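# Unclip a stand-up pouch and open its mouth wide

## Task

Remove the spring clip from the zip-lock stand-up pouch and set the clip down on the table at a good distance from the pouch. Next, spread the pouch open until its mouth remains close to fully wide with nothing holding it. At the end the pouch must stand straight up with no lean, its entire bottom resting on the table, and its zip not noticeably pressed down or drooping. No loose item may be in contact with the pouch or with the clip.

## Robot and tools

ROBOT. Two arms, left_arm and right_arm, each on a tilted plate. Both plates hang from one metal frame behind them. In clearance warnings a plate and its half of the frame count as part of that arm. Calibrated bases in the scene frame: left_arm (+0.019, +0.298, +0.271) m, quat_wxyz (+0.998, -0.056, +0.026, -0.026); right_arm (-0.002, -0.302, +0.271) m, quat_wxyz (+0.998, +0.058, +0.023, -0.030).

FRAME. Everything uses the scene frame. The origin is at table-top height, halfway between the nominal bases. +z is up, +x points out over the table, and left_arm sits on the +y side. Image left and right do not match arm names. Reported hand poses can be a few cm off, more when the arm reaches far. Each gripper's fingers point along its own +z and open along its own y. end_effector_position is the point between the pads, about 1 cm short of the fingertips.

ROW FORMAT. Every row has 16 numbers: left_arm x, y, z, qw, qx, qy, qz, opening, then the same 8 for right_arm. Send all 16 even if only one arm moves. x, y, z are an absolute position in metres and the quaternion is an absolute orientation with w first, both in the scene frame, so the first 7 of each arm form a pose. Opening is an absolute command from -1 (closed) to +1 (fully open, 0.094 m). Writing 0 commands half open; to leave a gripper alone, resend its present command.

execute_actions(actions, cameras). actions is a list of actions. Each action is a list of up to 15 rows, one per control step of 1/30 s; a short list repeats its last row until 15 steps are used. An action is rejected for both arms if any target lies over 0.6 m from that gripper's start position along any of the gripper's axes. The whole call is rejected if any action is malformed or the first fails that check against the last reported state. An empty list just reports state and, by default, all images. cameras: list of names, ["all"], or [] for none; a wrong name voids the call.

move(target, speed, blend, opening_speed, blocking, cameras). target is one 16-number row or a list of up to 15 rows (no 0.6 m limit). Each gripper follows a straight line from its Hand target to the pose given, turning the short way. speed is the path's top speed in m/s, 0.002 to 2.9, default 0.25; rotation is capped at twice that in rad/s; one value or one per target. blend, in metres, rounds corners at intermediate targets; 0 stops at each. opening_speed (0.2 or more, scale units per second) ramps the finger command. All paths finish together and are capped at 10 s. Paths ignore obstacles and the other arm. Fast moves lag, stray and overshoot, especially with a straight arm. Changed openings at later targets pause the arms until fingers settle. blocking=false returns after about 0.5 s while the move continues; a new move replaces it smoothly. The result adds a move: line: done, off_target, moving, held or fault, plus limits=paced (pose clipped) or limits=held (steps withheld). Done means at rest within 10 mm and 2 degrees; neither done nor off_target tells you about contact.

wait(seconds): 0 to 10 s, arms keep their last command; a running move keeps going. stop(): brakes the running move; faster moves need more room. zoom_image(camera, region): region [x0, y0, x1, y1] in pixels of the latest full image, at most 504 by 504. finished_scene(scene): ends the current scene with its number; irreversible, so only call it once the goal holds with the robot clear.

CAMERAS: cam_head_left, cam_head_right, cam_high, cam_left_wrist, cam_right_wrist, each 896x504.

CONTROL. Each step the commanded orientation is clipped to within 40 degrees of the measured one, then damped IK drives the joints, favouring position. After an action each arm heads for the Hand target shown in the result, which may fall short; send the rest next time. Tiny moves may not start. Friction and weight can leave a gripper a centimetre or more off in free air. To keep orientation, resend one fixed quaternion rather than copying the drifted reading. To hold an arm still, resend the pose from the last result before it stopped, with its intended opening; commanding the measured pose also relaxes a press.

RESULTS. Each arm lists end_effector_position, end_effector_quat_wxyz, Hand target, Joint positions (last value is finger gap in m), joint velocities ("within noise" when idle), joint torques (numbers 1 to 3 wrap at ±28 N m; positive toward larger joint values; includes gravity), grip_measured (on the opening scale, reads up to about 2.7 mm wide when empty), Tool commands and motor temperatures. Joint ranges (rad): waist -2.618 to 3.054, shoulder 0 to 3.142, elbow 0 to 3.142 (straight at 2.901), wrist pitch and yaw ±1.571, wrist roll ±2.094.

GRIPPING. Pads squeeze about 50 to 64 N each. Grip_measured tracks the command even past contact, so it shows no touch. The pouch is soft: close slowly with a low opening_speed. To release, command well above grip_measured.

AVOID. Knocking the pouch over or off the table, dropping the clip or releasing it while moving, fast impacts, hard pushes, grippers or wrist cameras bumping each other, closing on the other arm's fingers, sweeping a gripper close to its own base (it can flip the shoulder), and stretched or straining arms, which heat motors: MOTOR HOT at 75 °C, a fault that folds and idles the arm at 90 °C, collapse at 100 °C. Loose objects may occasionally get nudged by something.

Each tool is called by a JSON object that holds its "fn" and its "kwargs", one argument or row to a line.

## Session

Scene 1 done. Now scene 2.

{"fn": "execute_actions", "kwargs": {
  "actions": []
}}

Scene clock: 0.00 s.
left_arm: end_effector_position=(+0.3392, +0.2841, +0.1514) grip_measured=+1.000 end_effector_quat_wxyz=(+0.095, +0.524, +0.801, -0.273) | right_arm: end_effector_position=(+0.5335, -0.3370, +0.2457) grip_measured=+1.000 end_effector_quat_wxyz=(+0.624, +0.196, +0.755, -0.045)
Joint positions: left_arm=[0.273 2.308 1.221 -0.683 0.425 1.43 0.094] | right_arm=[0.12 2.489 0.966 1.371 0.399 0.144 0.094]
Joint velocities: within noise
Joint torques (N m): no reading
Motor temperatures (°C): left_arm=[26 33 36 30 25 26 28] | right_arm=[25 37 34 30 23 24 23]
Heat: left arm: 36 °C; right arm: 37 °C.
Hand target: left_arm +0.3423, +0.2819, +0.1554; +0.103, +0.525, +0.799, -0.275 | right_arm +0.5357, -0.3362, +0.2509; +0.628, +0.195, +0.752, -0.044
Tool commands: left_gripper/opening=+1.0 right_gripper/opening=+1.0

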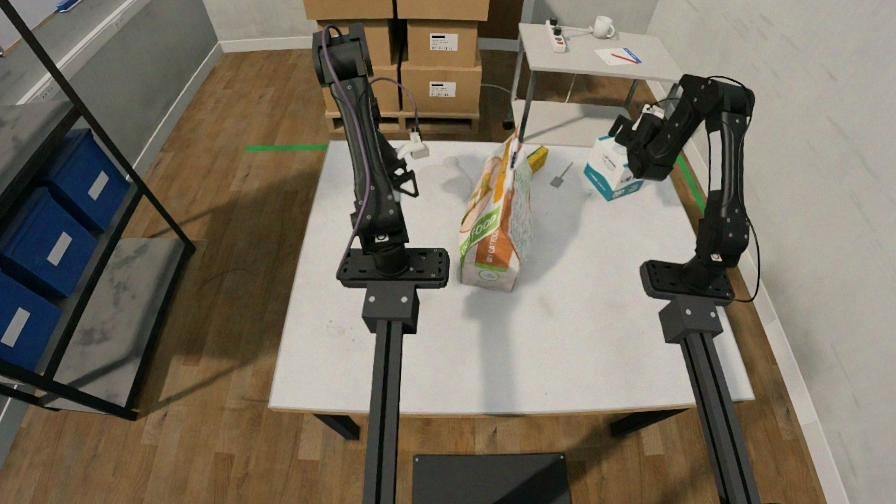

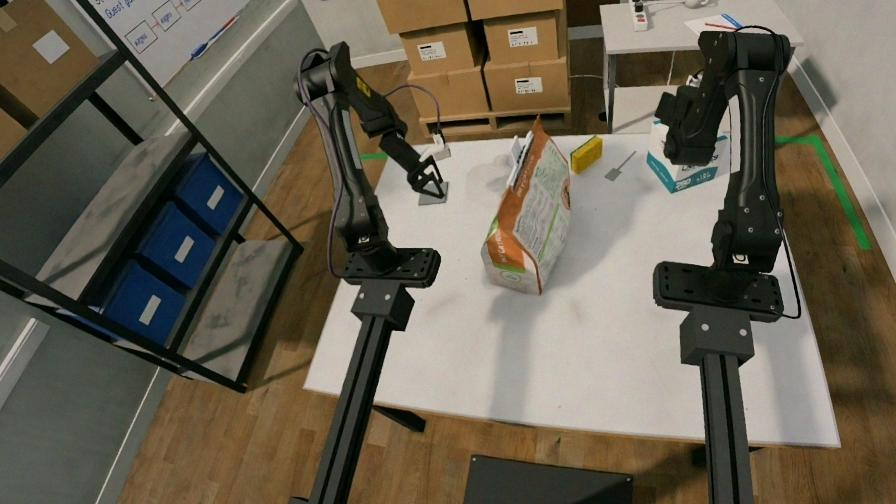

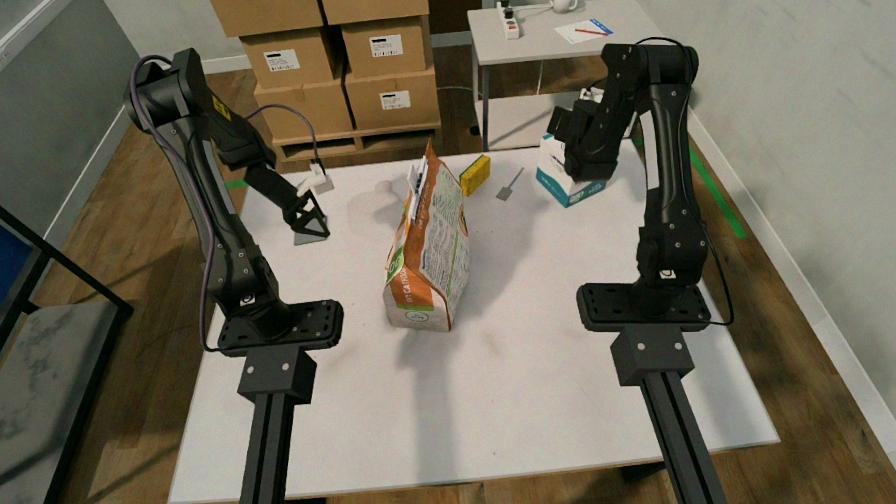

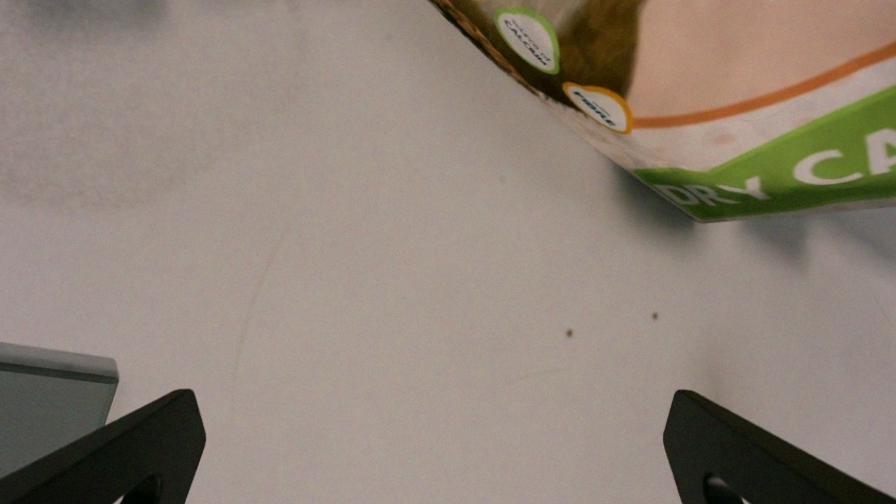

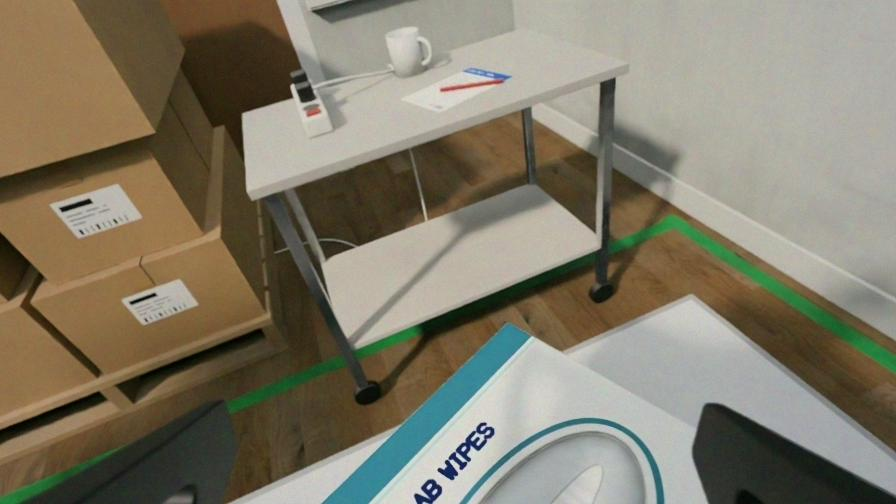

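{"fn": "zoom_image", "kwargs": {
  "camera": "cam_high",
  "region": [340, 110, 540, 350]
}}

{"fn": "zoom_image", "kwargs": {
  "camera": "cam_head_left",
  "region": [420, 110, 620, 310]
}}

{"fn": "zoom_image", "kwargs": {
  "camera": "cam_head_right",
  "region": [450, 100, 650, 310]
}}

Scaled by 2.100 from the camera's 896x504 image, which has a finer 1280x720 frame.

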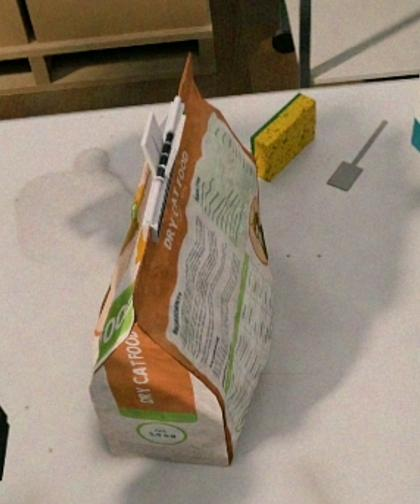

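Scaled by 2.520 from the camera's 896x504 image, which has a finer 1280x720 frame.

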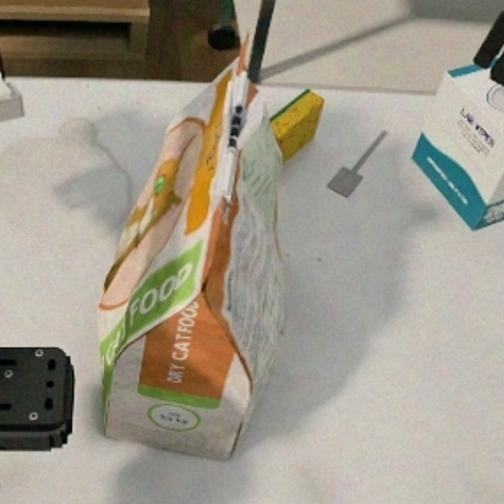

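Scaled by 2.400 from the camera's 896x504 image, which has a finer 1280x720 frame.

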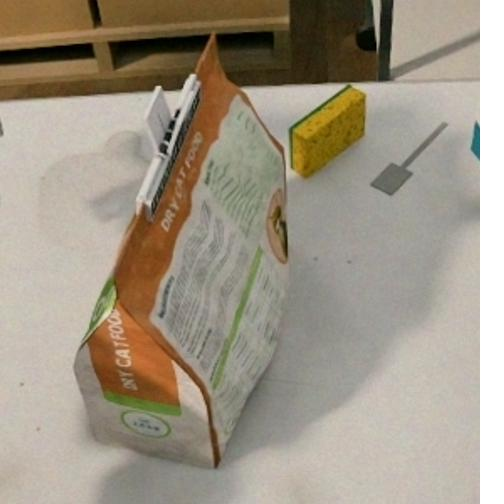

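{"fn": "move", "kwargs": {
  "target": [
    [0.339,0.284,0.30,0.103,0.525,0.799,-0.275,1.0,0.42,-0.30,0.30,0.628,0.195,0.752,-0.044,1.0],
    [0.3163,0.2694,0.46,0.430,0.424,0.758,-0.245,1.0,0.3163,-0.2694,0.46,0.4416,-0.4246,0.75,0.2503,1.0]
  ],
  "blend": [0.04,0],
  "speed": 0.25,
  "cameras": ["all"]
}}

Scene clock: 5.53 s.
left_arm: end_effector_position=(+0.3191, +0.2718, +0.4566) grip_measured=+1.000 end_effector_quat_wxyz=(+0.419, +0.428, +0.764, -0.239) | right_arm: end_effector_position=(+0.3137, -0.2695, +0.4527) grip_measured=+1.000 end_effector_quat_wxyz=(+0.435, -0.425, +0.756, +0.242)
Joint positions: left_arm=[0.379 1.265 1.014 -0.946 0.89 1.225 0.094] | right_arm=[-0.229 1.31 0.994 -0.82 -0.895 -1.156 0.094]
Joint torques (N m): left_arm=[0.05 -5.83 4.46 1.05 0.77 -0.04] | right_arm=[0.01 -4.7 9.18 0.74 -0.73 -0.01]
Heat: left arm: 36 °C; right arm: 38 °C.
Hand target: left_arm +0.3164, +0.2694, +0.4600; +0.430, +0.424, +0.758, -0.245 | right_arm +0.3163, -0.2695, +0.4600; +0.442, -0.424, +0.750, +0.250
Off the commanded pose: left_arm 0.005 m, 2 deg | right_arm 0.008 m, 1 deg.
move: done

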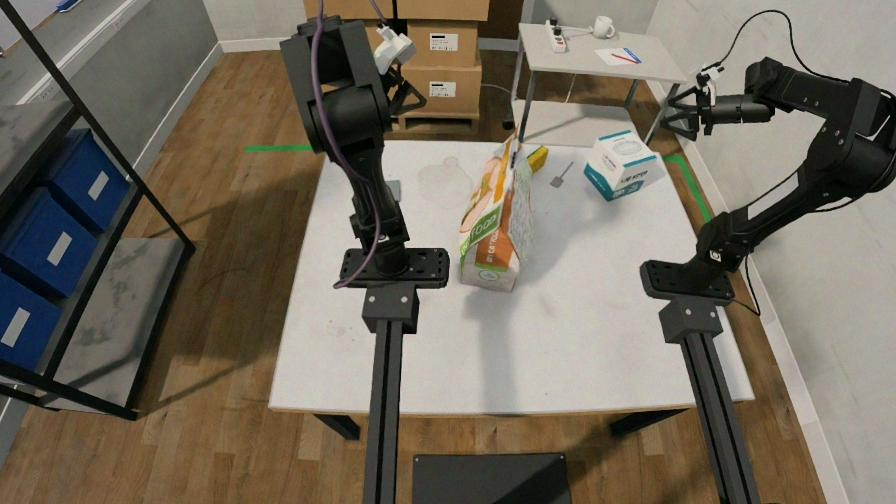

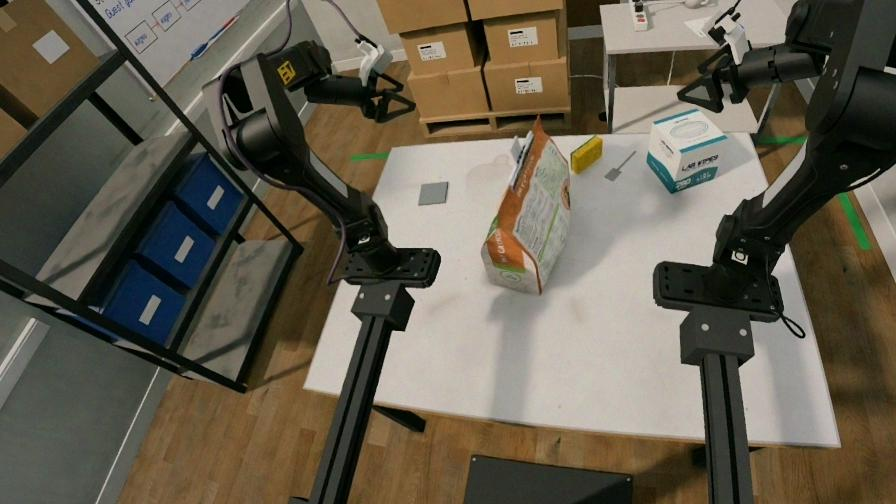

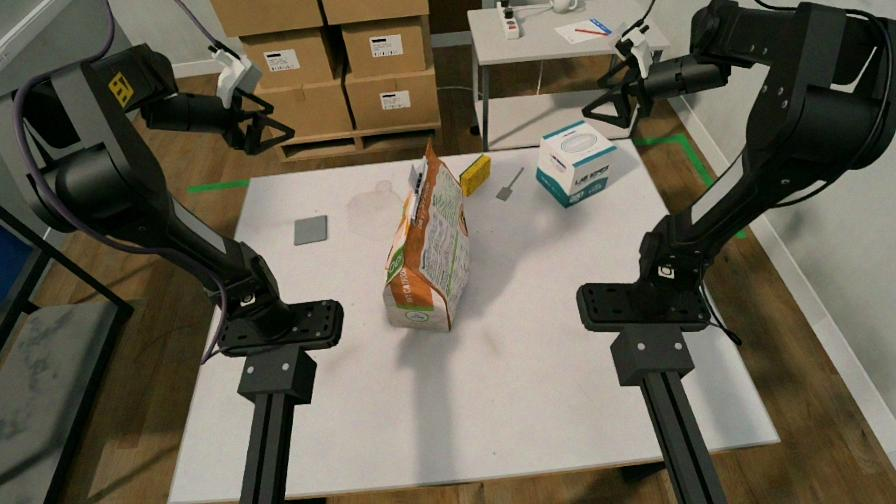

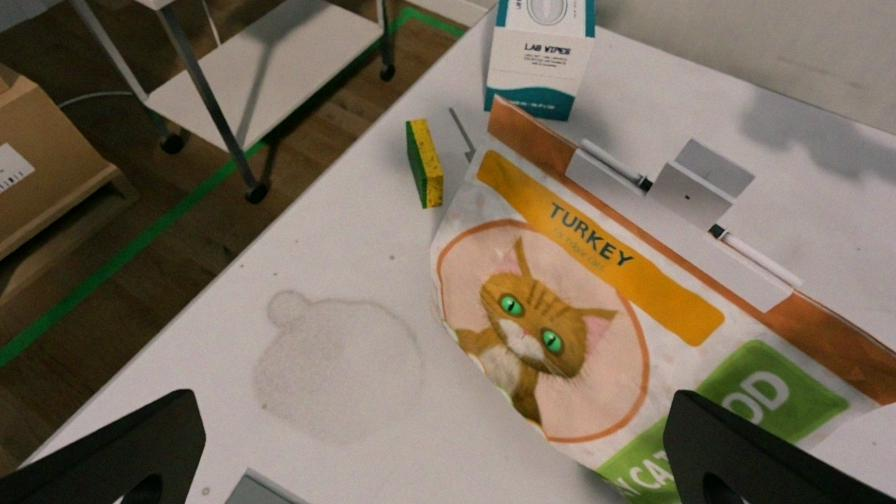

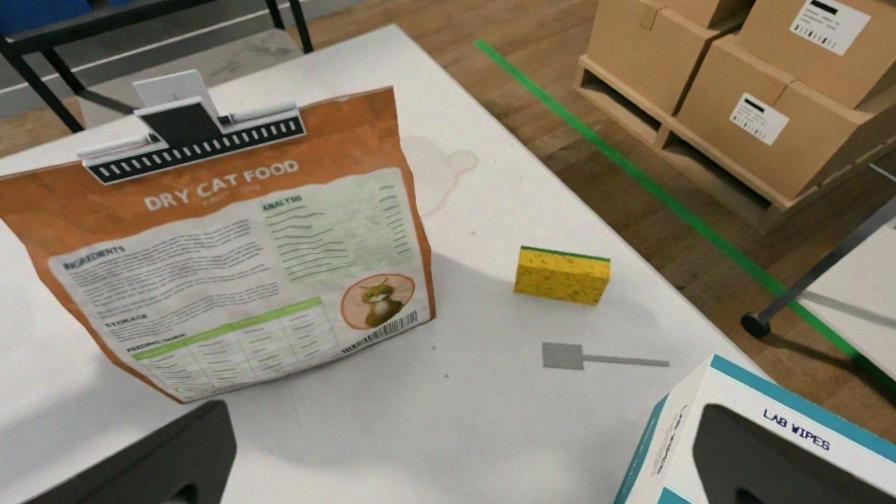

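{"fn": "zoom_image", "kwargs": {
  "camera": "cam_left_wrist",
  "region": [460, 80, 896, 420]
}}

{"fn": "zoom_image", "kwargs": {
  "camera": "cam_right_wrist",
  "region": [0, 40, 450, 420]
}}

Scaled by 1.156 from the camera's 896x504 image, which has a finer 1280x720 frame.

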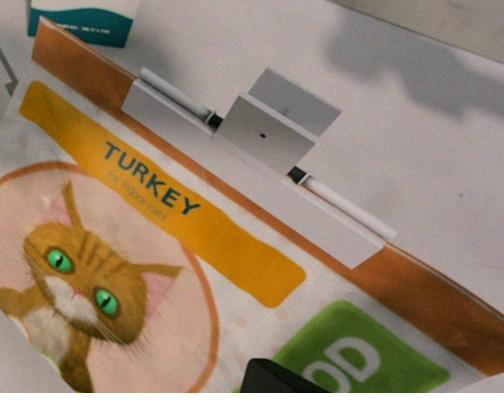

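Scaled by 1.120 from the camera's 896x504 image, which has a finer 1280x720 frame.

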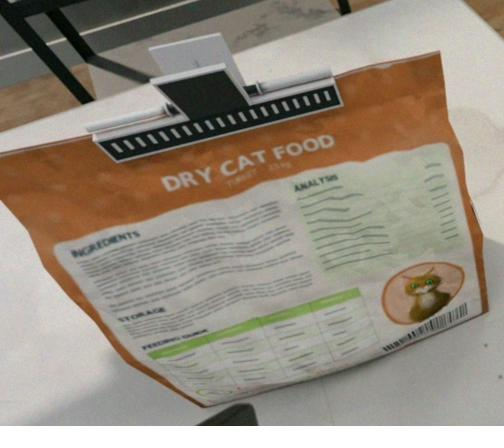

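{"fn": "move", "kwargs": {
  "target": [
    [0.3163,0.2694,0.46,0.430,0.424,0.758,-0.245,0.0,0.275,-0.10,0.45,0.2566,0.1261,0.9577,-0.0338,0.6],
    [0.3163,0.2694,0.46,0.430,0.424,0.758,-0.245,0.0,0.2817,0.044,0.405,0.2566,0.1261,0.9577,-0.0338,0.6]
  ],
  "blend": [0.03,0],
  "speed": [0.25,0.15],
  "cameras": ["cam_left_wrist","cam_right_wrist","cam_high"]
}}

Scene clock: 16.70 s.
left_arm: end_effector_position=(+0.3193, +0.2718, +0.4567) grip_measured=+0.003 end_effector_quat_wxyz=(+0.419, +0.428, +0.764, -0.239) | right_arm: end_effector_position=(+0.2795, +0.0430, +0.4049) grip_measured=+0.602 end_effector_quat_wxyz=(+0.247, +0.127, +0.960, -0.025)
Joint positions: left_arm=[0.379 1.265 1.014 -0.945 0.89 1.225 0.047] | right_arm=[1.188 2.243 1.998 -1.295 0.578 1.356 0.075]
Joint torques (N m): left_arm=[0.08 -5.83 4.42 1.04 0.75 -0.05] | right_arm=[1.24 -11.51 8.79 0.3 0.51 0.07]
Heat: left arm: 37 °C; right arm: 39 °C.
Hand target: left_arm +0.3164, +0.2694, +0.4600; +0.430, +0.425, +0.758, -0.245 | right_arm +0.2818, +0.0440, +0.4050; +0.257, +0.126, +0.958, -0.033
Off the commanded pose: left_arm 0.005 m, 2 deg | right_arm 0.002 m, 2 deg.
move: done; blend cut to 0 m at target 1
Images, in order (width x height): cam_high 896x504, cam_left_wrist 896x504, cam_right_wrist 896x504.

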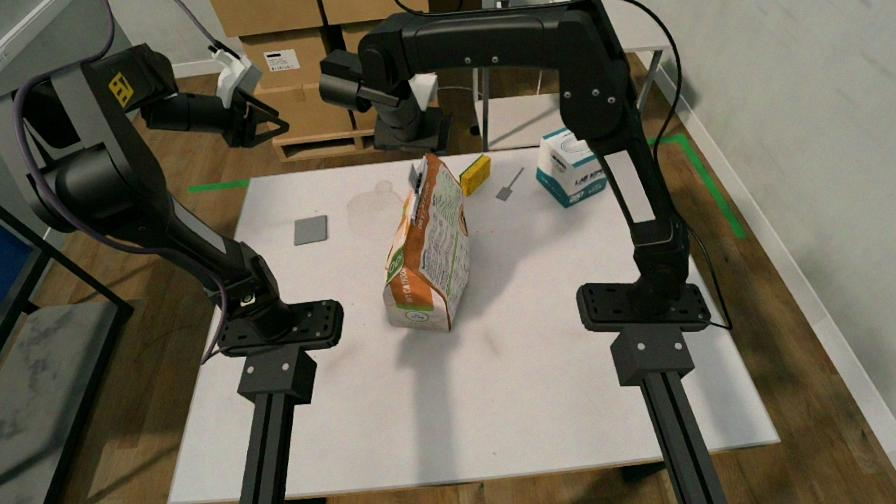

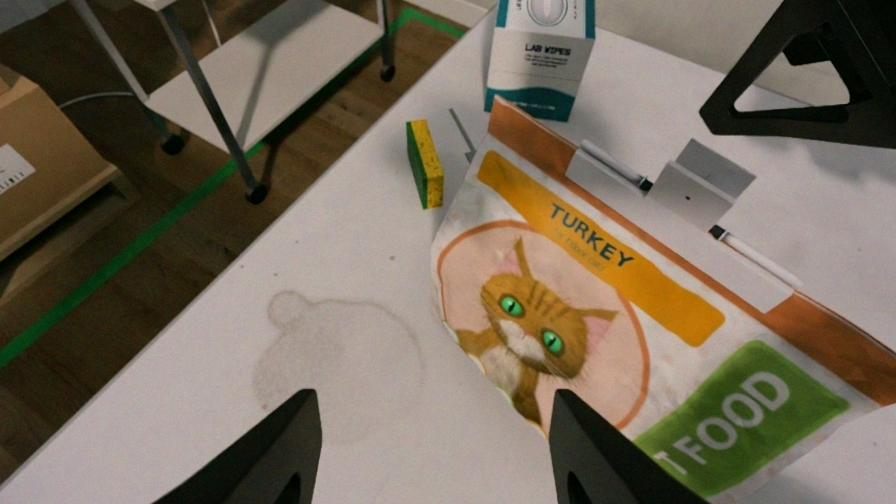

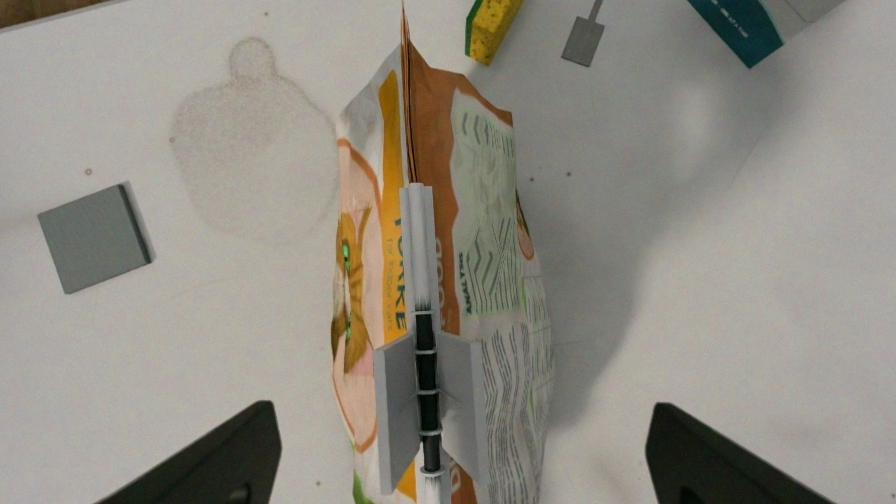

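{"fn": "move", "kwargs": {
  "target": [0.3163,0.2694,0.46,0.430,0.424,0.758,-0.245,0.0,0.2705,0.0555,0.372,0.2574,0.1010,0.9606,-0.0271,0.6],
  "speed": 0.1,
  "cameras": ["cam_left_wrist","cam_right_wrist"]
}}

Scene clock: 19.33 s.
left_arm: end_effector_position=(+0.3193, +0.2718, +0.4567) grip_measured=+0.003 end_effector_quat_wxyz=(+0.419, +0.428, +0.764, -0.239) | right_arm: end_effector_position=(+0.2714, +0.0550, +0.3810) grip_measured=+0.602 end_effector_quat_wxyz=(+0.252, +0.110, +0.961, -0.015)
Joint positions: left_arm=[0.379 1.265 1.014 -0.945 0.89 1.225 0.047] | right_arm=[1.212 2.243 1.896 -1.172 0.579 1.336 0.075]
Joint torques (N m): left_arm=[0.09 -5.81 4.46 1.05 0.75 -0.05] | right_arm=[1.36 -11.54 5.97 0.6 0.45 -0.02]
Heat: left arm: 37 °C; right arm: 39 °C.
Hand target: left_arm +0.3164, +0.2694, +0.4600; +0.430, +0.425, +0.758, -0.245 | right_arm +0.2705, +0.0554, +0.3721; +0.257, +0.101, +0.961, -0.027
Off the commanded pose: left_arm 0.005 m, 2 deg | right_arm 0.009 m, 2 deg.
move: done
Images, in order (width x height): cam_left_wrist 896x504, cam_right_wrist 896x504.

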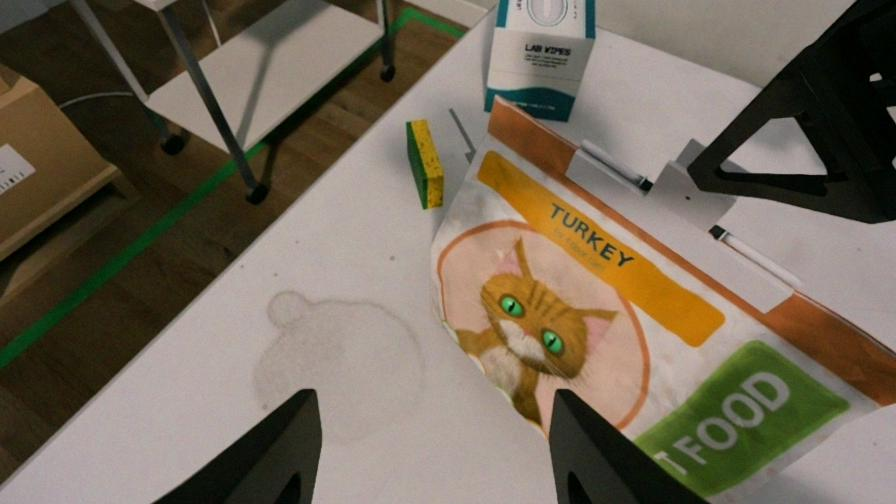

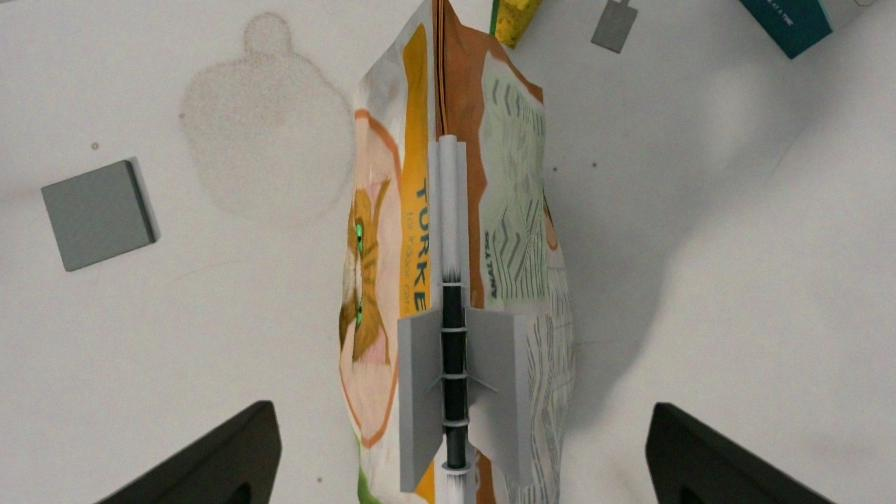

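{"fn": "move", "kwargs": {
  "target": [0.3163,0.2694,0.46,0.430,0.424,0.758,-0.245,0.0,0.2640,0.0553,0.335,0.2574,0.1010,0.9606,-0.0271,0.6],
  "speed": 0.08,
  "cameras": ["cam_left_wrist","cam_right_wrist"]
}}

Scene clock: 21.03 s.
left_arm: end_effector_position=(+0.3193, +0.2718, +0.4567) grip_measured=+0.003 end_effector_quat_wxyz=(+0.419, +0.428, +0.764, -0.239) | right_arm: end_effector_position=(+0.2659, +0.0551, +0.3438) grip_measured=+0.602 end_effector_quat_wxyz=(+0.251, +0.107, +0.962, -0.016)
Joint positions: left_arm=[0.379 1.265 1.014 -0.945 0.89 1.225 0.047] | right_arm=[1.216 2.251 1.759 -1.032 0.579 1.335 0.075]
Joint torques (N m): left_arm=[0.05 -5.85 4.45 1.05 0.75 -0.04] | right_arm=[1.57 -11.49 5.97 0.58 0.45 0.04]
Heat: left arm: 37 °C; right arm: 40 °C.
Hand target: left_arm +0.3164, +0.2694, +0.4600; +0.430, +0.425, +0.758, -0.245 | right_arm +0.2639, +0.0552, +0.3351; +0.257, +0.101, +0.961, -0.027
Off the commanded pose: left_arm 0.005 m, 2 deg | right_arm 0.009 m, 2 deg.
move: done
Images, in order (width x height): cam_left_wrist 896x504, cam_right_wrist 896x504.

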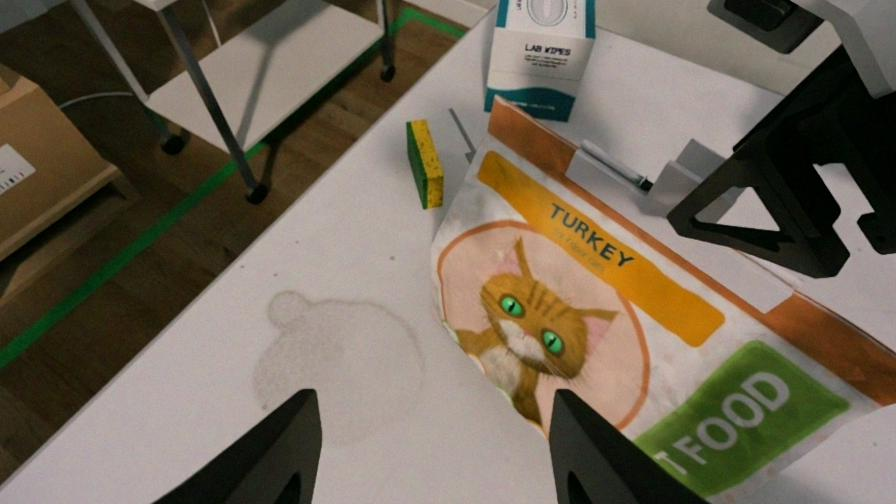

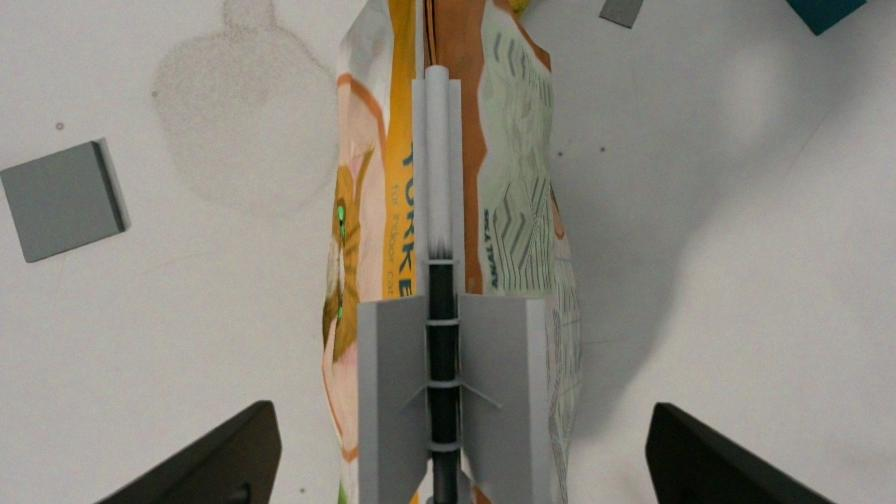

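{"fn": "move", "kwargs": {
  "target": [
    [0.3163,0.2694,0.46,0.430,0.424,0.758,-0.245,0.0,0.2645,0.0565,0.326,0.2574,0.1010,0.9606,-0.0271,0.6],
    [0.3163,0.2694,0.46,0.430,0.424,0.758,-0.245,0.0,0.2645,0.0565,0.326,0.2574,0.1010,0.9606,-0.0271,-1.0]
  ],
  "speed": 0.06,
  "opening_speed": 0.8,
  "cameras": ["cam_left_wrist","cam_right_wrist"]
}}

Scene clock: 24.63 s.
left_arm: end_effector_position=(+0.3193, +0.2718, +0.4567) grip_measured=+0.003 end_effector_quat_wxyz=(+0.420, +0.428, +0.764, -0.239) | right_arm: end_effector_position=(+0.2664, +0.0575, +0.3365) grip_measured=-0.648 end_effector_quat_wxyz=(+0.253, +0.108, +0.961, -0.013)
Joint positions: left_arm=[0.379 1.265 1.014 -0.944 0.89 1.224 0.047] | right_arm=[1.216 2.26 1.744 -1 0.58 1.335 0.017]
Joint torques (N m): left_arm=[0.08 -5.83 4.44 1.05 0.76 -0.05] | right_arm=[1.39 -11.33 5.83 0.58 0.43 0.02]
Heat: left arm: 37 °C; right arm: 40 °C.
Hand target: left_arm +0.3164, +0.2694, +0.4600; +0.430, +0.424, +0.758, -0.245 | right_arm +0.2644, +0.0564, +0.3262; +0.257, +0.101, +0.961, -0.027
Off the commanded pose: left_arm 0.005 m, 2 deg | right_arm 0.011 m, 2 deg.
move: off_target (right_arm); target 2's new opening was sent with right_arm's hand 0.011 m and 2 deg from that target
Images, in order (width x height): cam_left_wrist 896x504, cam_right_wrist 896x504.

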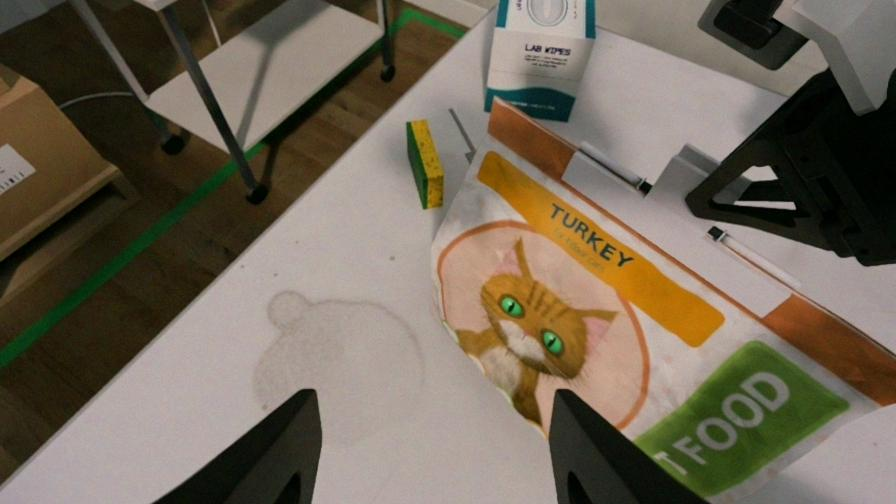

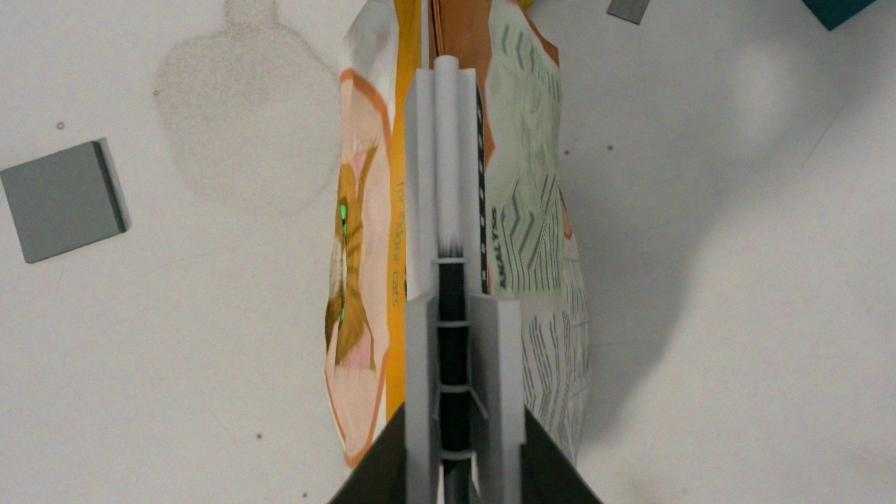

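{"fn": "move", "kwargs": {
  "target": [
    [0.3163,0.2694,0.46,0.430,0.424,0.758,-0.245,0.0,0.2645,0.0565,0.42,0.2574,0.1010,0.9606,-0.0271,-1.0],
    [0.3163,0.2694,0.46,0.430,0.424,0.758,-0.245,0.0,0.30,-0.13,0.36,0.2244,0.1340,0.8956,0.3600,-1.0],
    [0.3163,0.2694,0.46,0.430,0.424,0.758,-0.245,0.0,0.325,-0.275,0.14,0.2244,0.1340,0.8956,0.3600,-1.0]
  ],
  "speed": [0.08,0.25,0.2],
  "blend": [0.0,0.04,0],
  "cameras": ["cam_head_right","cam_high","cam_left_wrist","cam_right_wrist"]
}}

Scene clock: 30.73 s.
left_arm: end_effector_position=(+0.3193, +0.2718, +0.4567) grip_measured=+0.003 end_effector_quat_wxyz=(+0.420, +0.428, +0.764, -0.239) | right_arm: end_effector_position=(+0.3233, -0.2780, +0.1399) grip_measured=-0.650 end_effector_quat_wxyz=(+0.220, +0.142, +0.900, +0.349)
Joint positions: left_arm=[0.379 1.265 1.014 -0.944 0.89 1.224 0.047] | right_arm=[-0.257 2.279 0.576 0.592 -0.676 0.111 0.016]
Joint torques (N m): left_arm=[0.06 -5.86 4.44 1.04 0.76 -0.05] | right_arm=[0.51 -7.71 2.36 1.17 -0.66 -0.07]
Heat: left arm: 37 °C; right arm: 41 °C.
Hand target: left_arm +0.3164, +0.2694, +0.4600; +0.430, +0.424, +0.758, -0.245 | right_arm +0.3250, -0.2751, +0.1401; +0.224, +0.134, +0.896, +0.360
Off the commanded pose: left_arm 0.005 m, 2 deg | right_arm 0.003 m, 2 deg.
move: done
Images, in order (width x height): cam_head_right 896x504, cam_high 896x504, cam_left_wrist 896x504, cam_right_wrist 896x504.

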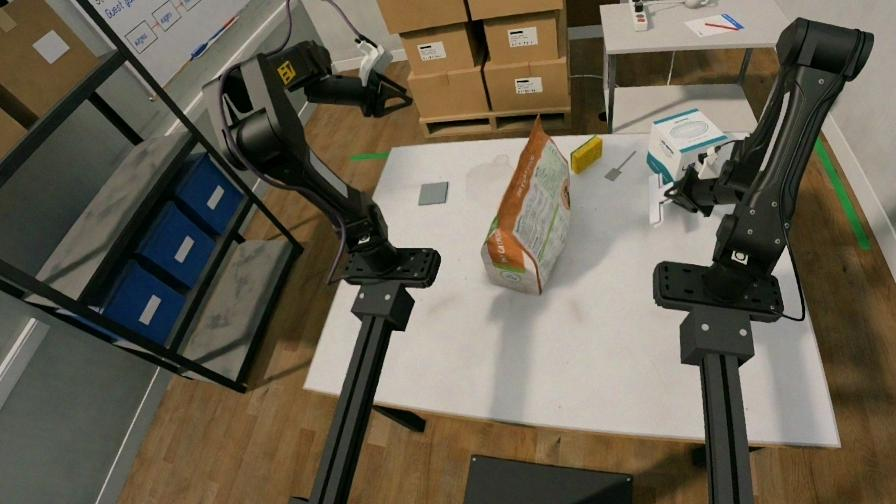

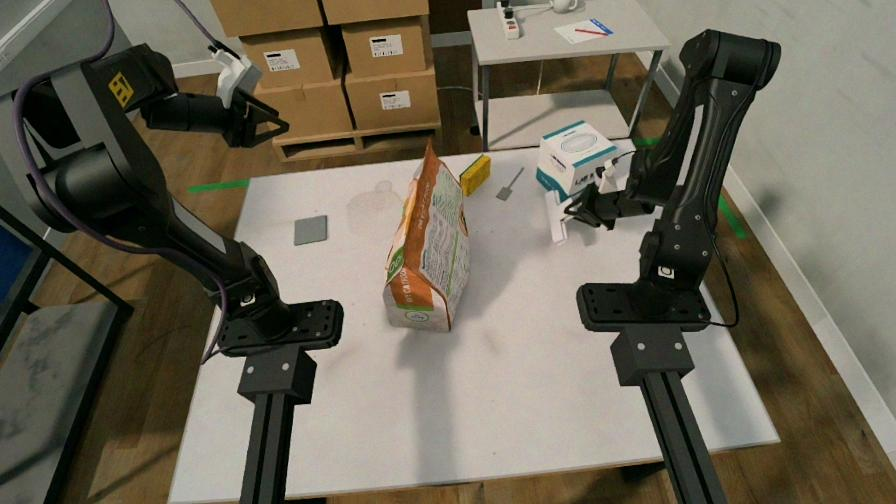

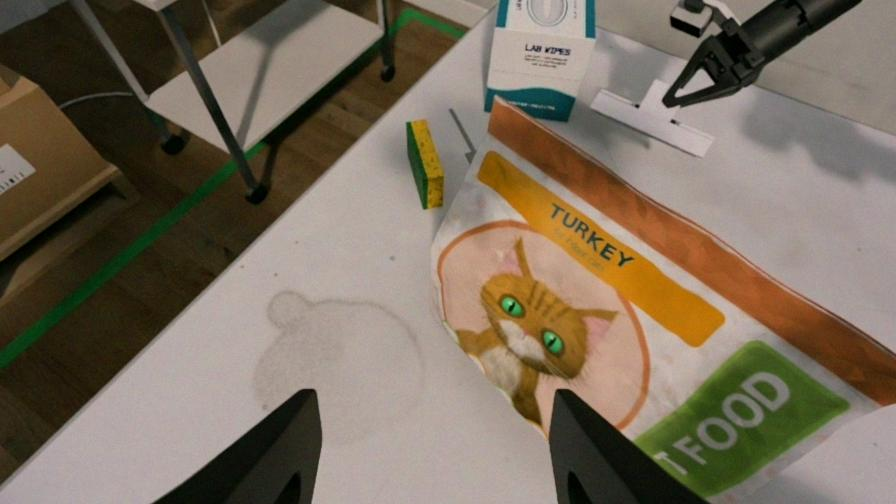

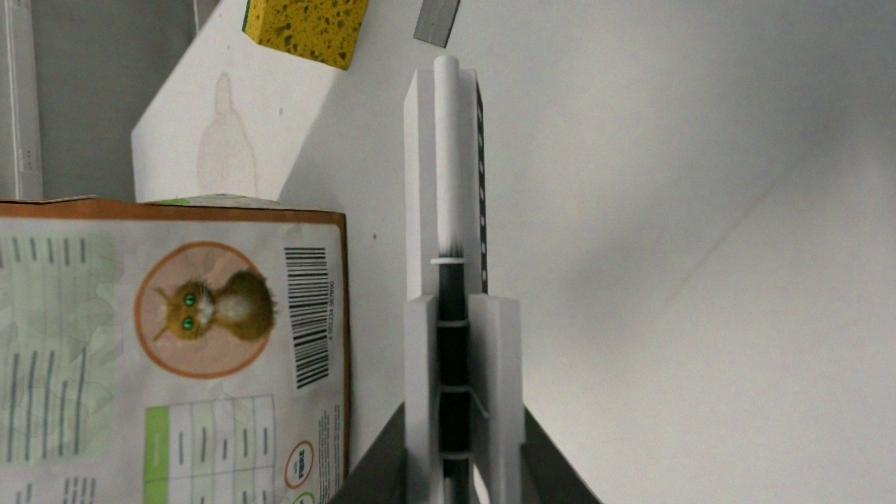

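{"fn": "move", "kwargs": {
  "target": [
    [0.3163,0.2694,0.46,0.430,0.424,0.758,-0.245,0.0,0.285,-0.262,0.075,0.2244,0.1340,0.8956,0.3600,-1.0],
    [0.3163,0.2694,0.46,0.430,0.424,0.758,-0.245,0.0,0.285,-0.262,0.052,0.2244,0.1340,0.8956,0.3600,-1.0]
  ],
  "speed": [0.15,0.03],
  "cameras": ["cam_head_right","cam_high","cam_left_wrist","cam_right_wrist"]
}}

Scene clock: 33.63 s.
left_arm: end_effector_position=(+0.3193, +0.2718, +0.4567) grip_measured=+0.003 end_effector_quat_wxyz=(+0.420, +0.428, +0.764, -0.239) | right_arm: end_effector_position=(+0.2871, -0.2654, +0.0529) grip_measured=-0.650 end_effector_quat_wxyz=(+0.222, +0.139, +0.900, +0.349)
Joint positions: left_arm=[0.379 1.265 1.014 -0.944 0.89 1.224 0.047] | right_arm=[-0.294 2.746 0.634 0.975 -0.693 0.062 0.016]
Joint torques (N m): left_arm=[0.08 -5.83 4.45 1.04 0.76 -0.05] | right_arm=[0.25 -7.34 -0.29 1.13 -0.67 -0.08]
Heat: left arm: 37 °C; right arm: 41 °C.
Hand target: left_arm +0.3164, +0.2694, +0.4600; +0.430, +0.424, +0.758, -0.245 | right_arm +0.2850, -0.2621, +0.0521; +0.224, +0.134, +0.896, +0.360
Off the commanded pose: left_arm 0.005 m, 2 deg | right_arm 0.004 m, 2 deg.
move: done
Images, in order (width x height): cam_head_right 896x504, cam_high 896x504, cam_left_wrist 896x504, cam_right_wrist 896x504.

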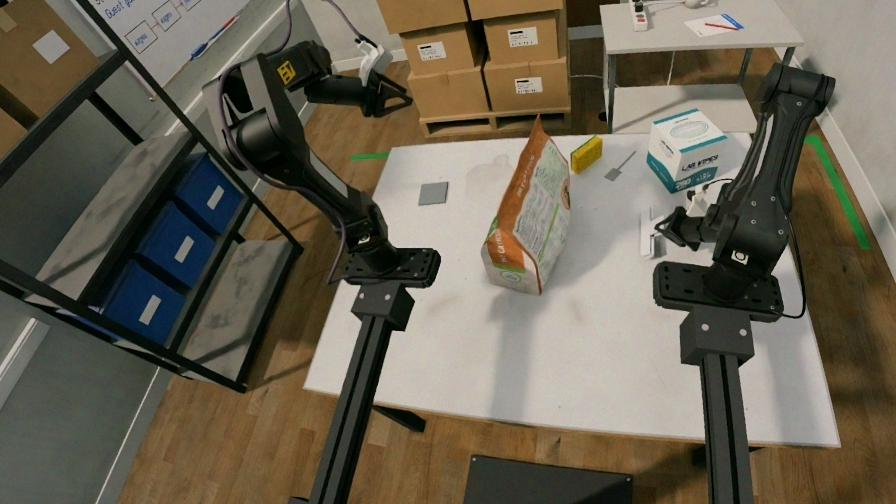

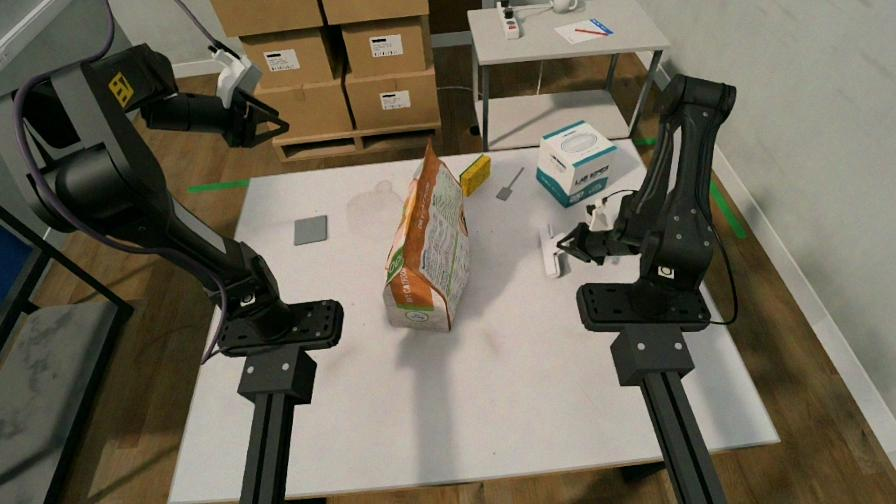

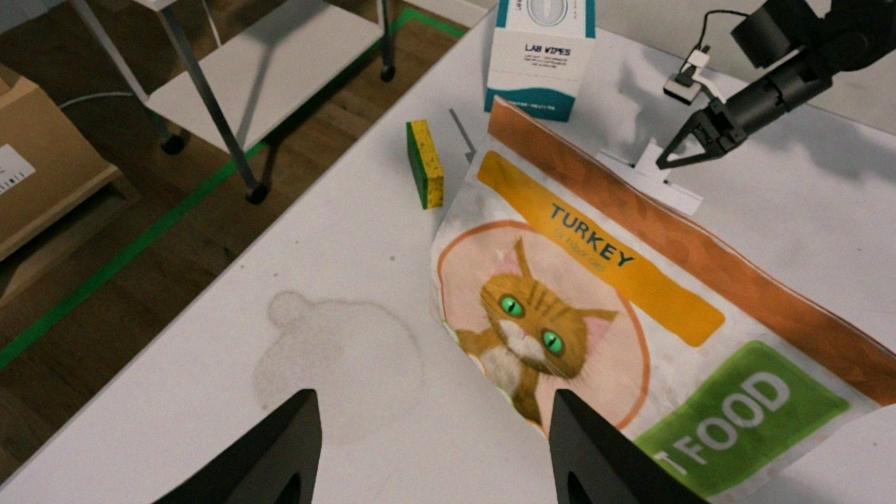

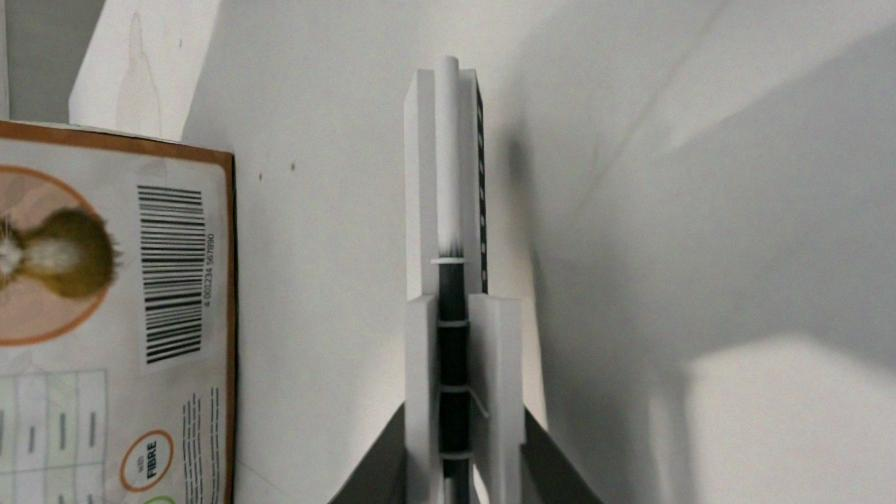

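{"fn": "move", "kwargs": {
  "target": [0.3163,0.2694,0.46,0.430,0.424,0.758,-0.245,0.0,0.285,-0.262,0.044,0.2244,0.1340,0.8956,0.3600,-1.0],
  "speed": 0.02,
  "cameras": ["cam_left_wrist","cam_right_wrist"]
}}

{"fn": "zoom_image", "kwargs": {
  "camera": "cam_left_wrist",
  "region": [560, 100, 800, 260]
}}

Scene clock: 34.73 s.
left_arm: end_effector_position=(+0.3193, +0.2718, +0.4567) grip_measured=+0.003 end_effector_quat_wxyz=(+0.420, +0.428, +0.764, -0.239) | right_arm: end_effector_position=(+0.2872, -0.2655, +0.0450) grip_measured=-0.650 end_effector_quat_wxyz=(+0.222, +0.139, +0.900, +0.349)
Joint positions: left_arm=[0.379 1.265 1.014 -0.944 0.89 1.224 0.047] | right_arm=[-0.297 2.78 0.659 0.982 -0.695 0.058 0.016]
Joint torques (N m): left_arm=[0.06 -5.82 4.44 1.05 0.76 -0.05] | right_arm=[0.27 -7.3 -0.29 1.1 -0.65 -0.06]
Heat: left arm: 37 °C; right arm: 41 °C.
Hand target: left_arm +0.3164, +0.2694, +0.4600; +0.430, +0.424, +0.758, -0.245 | right_arm +0.2849, -0.2620, +0.0441; +0.224, +0.134, +0.896, +0.360
Off the commanded pose: left_arm 0.005 m, 2 deg | right_arm 0.004 m, 2 deg.
move: done
Images, in order (width x height): cam_left_wrist 896x504, cam_right_wrist 896x504.

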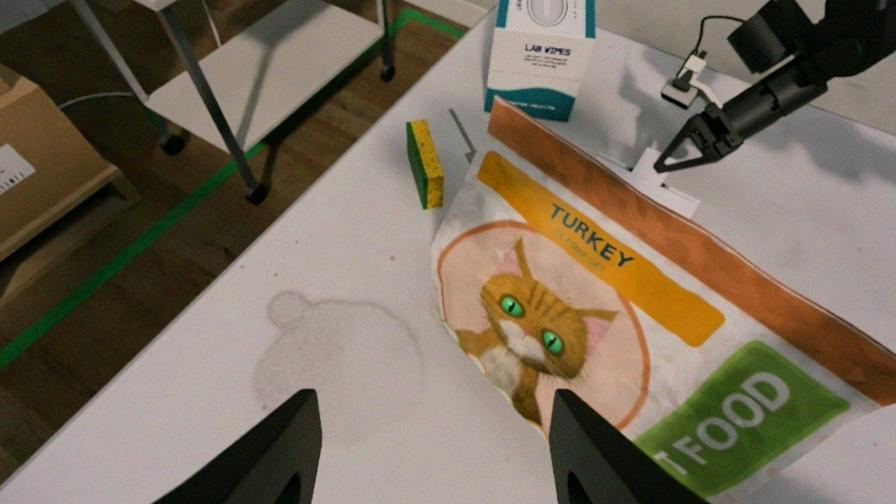

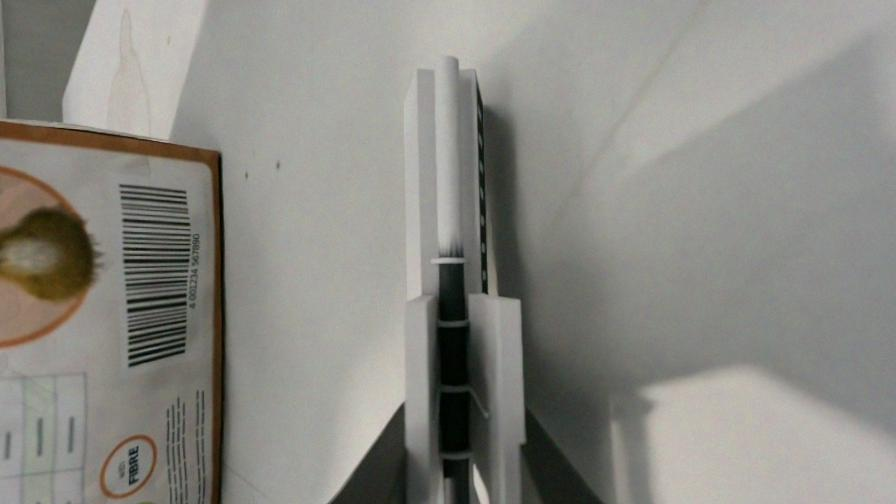

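Scaled by 2.100 from the camera's 896x504 image, which has a finer 1280x720 frame.

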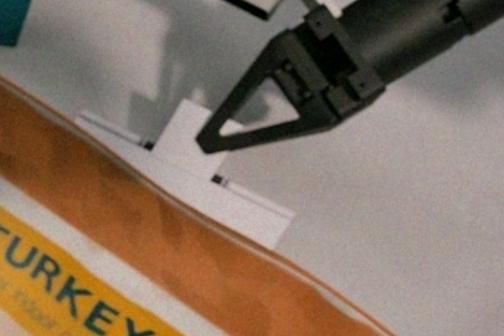

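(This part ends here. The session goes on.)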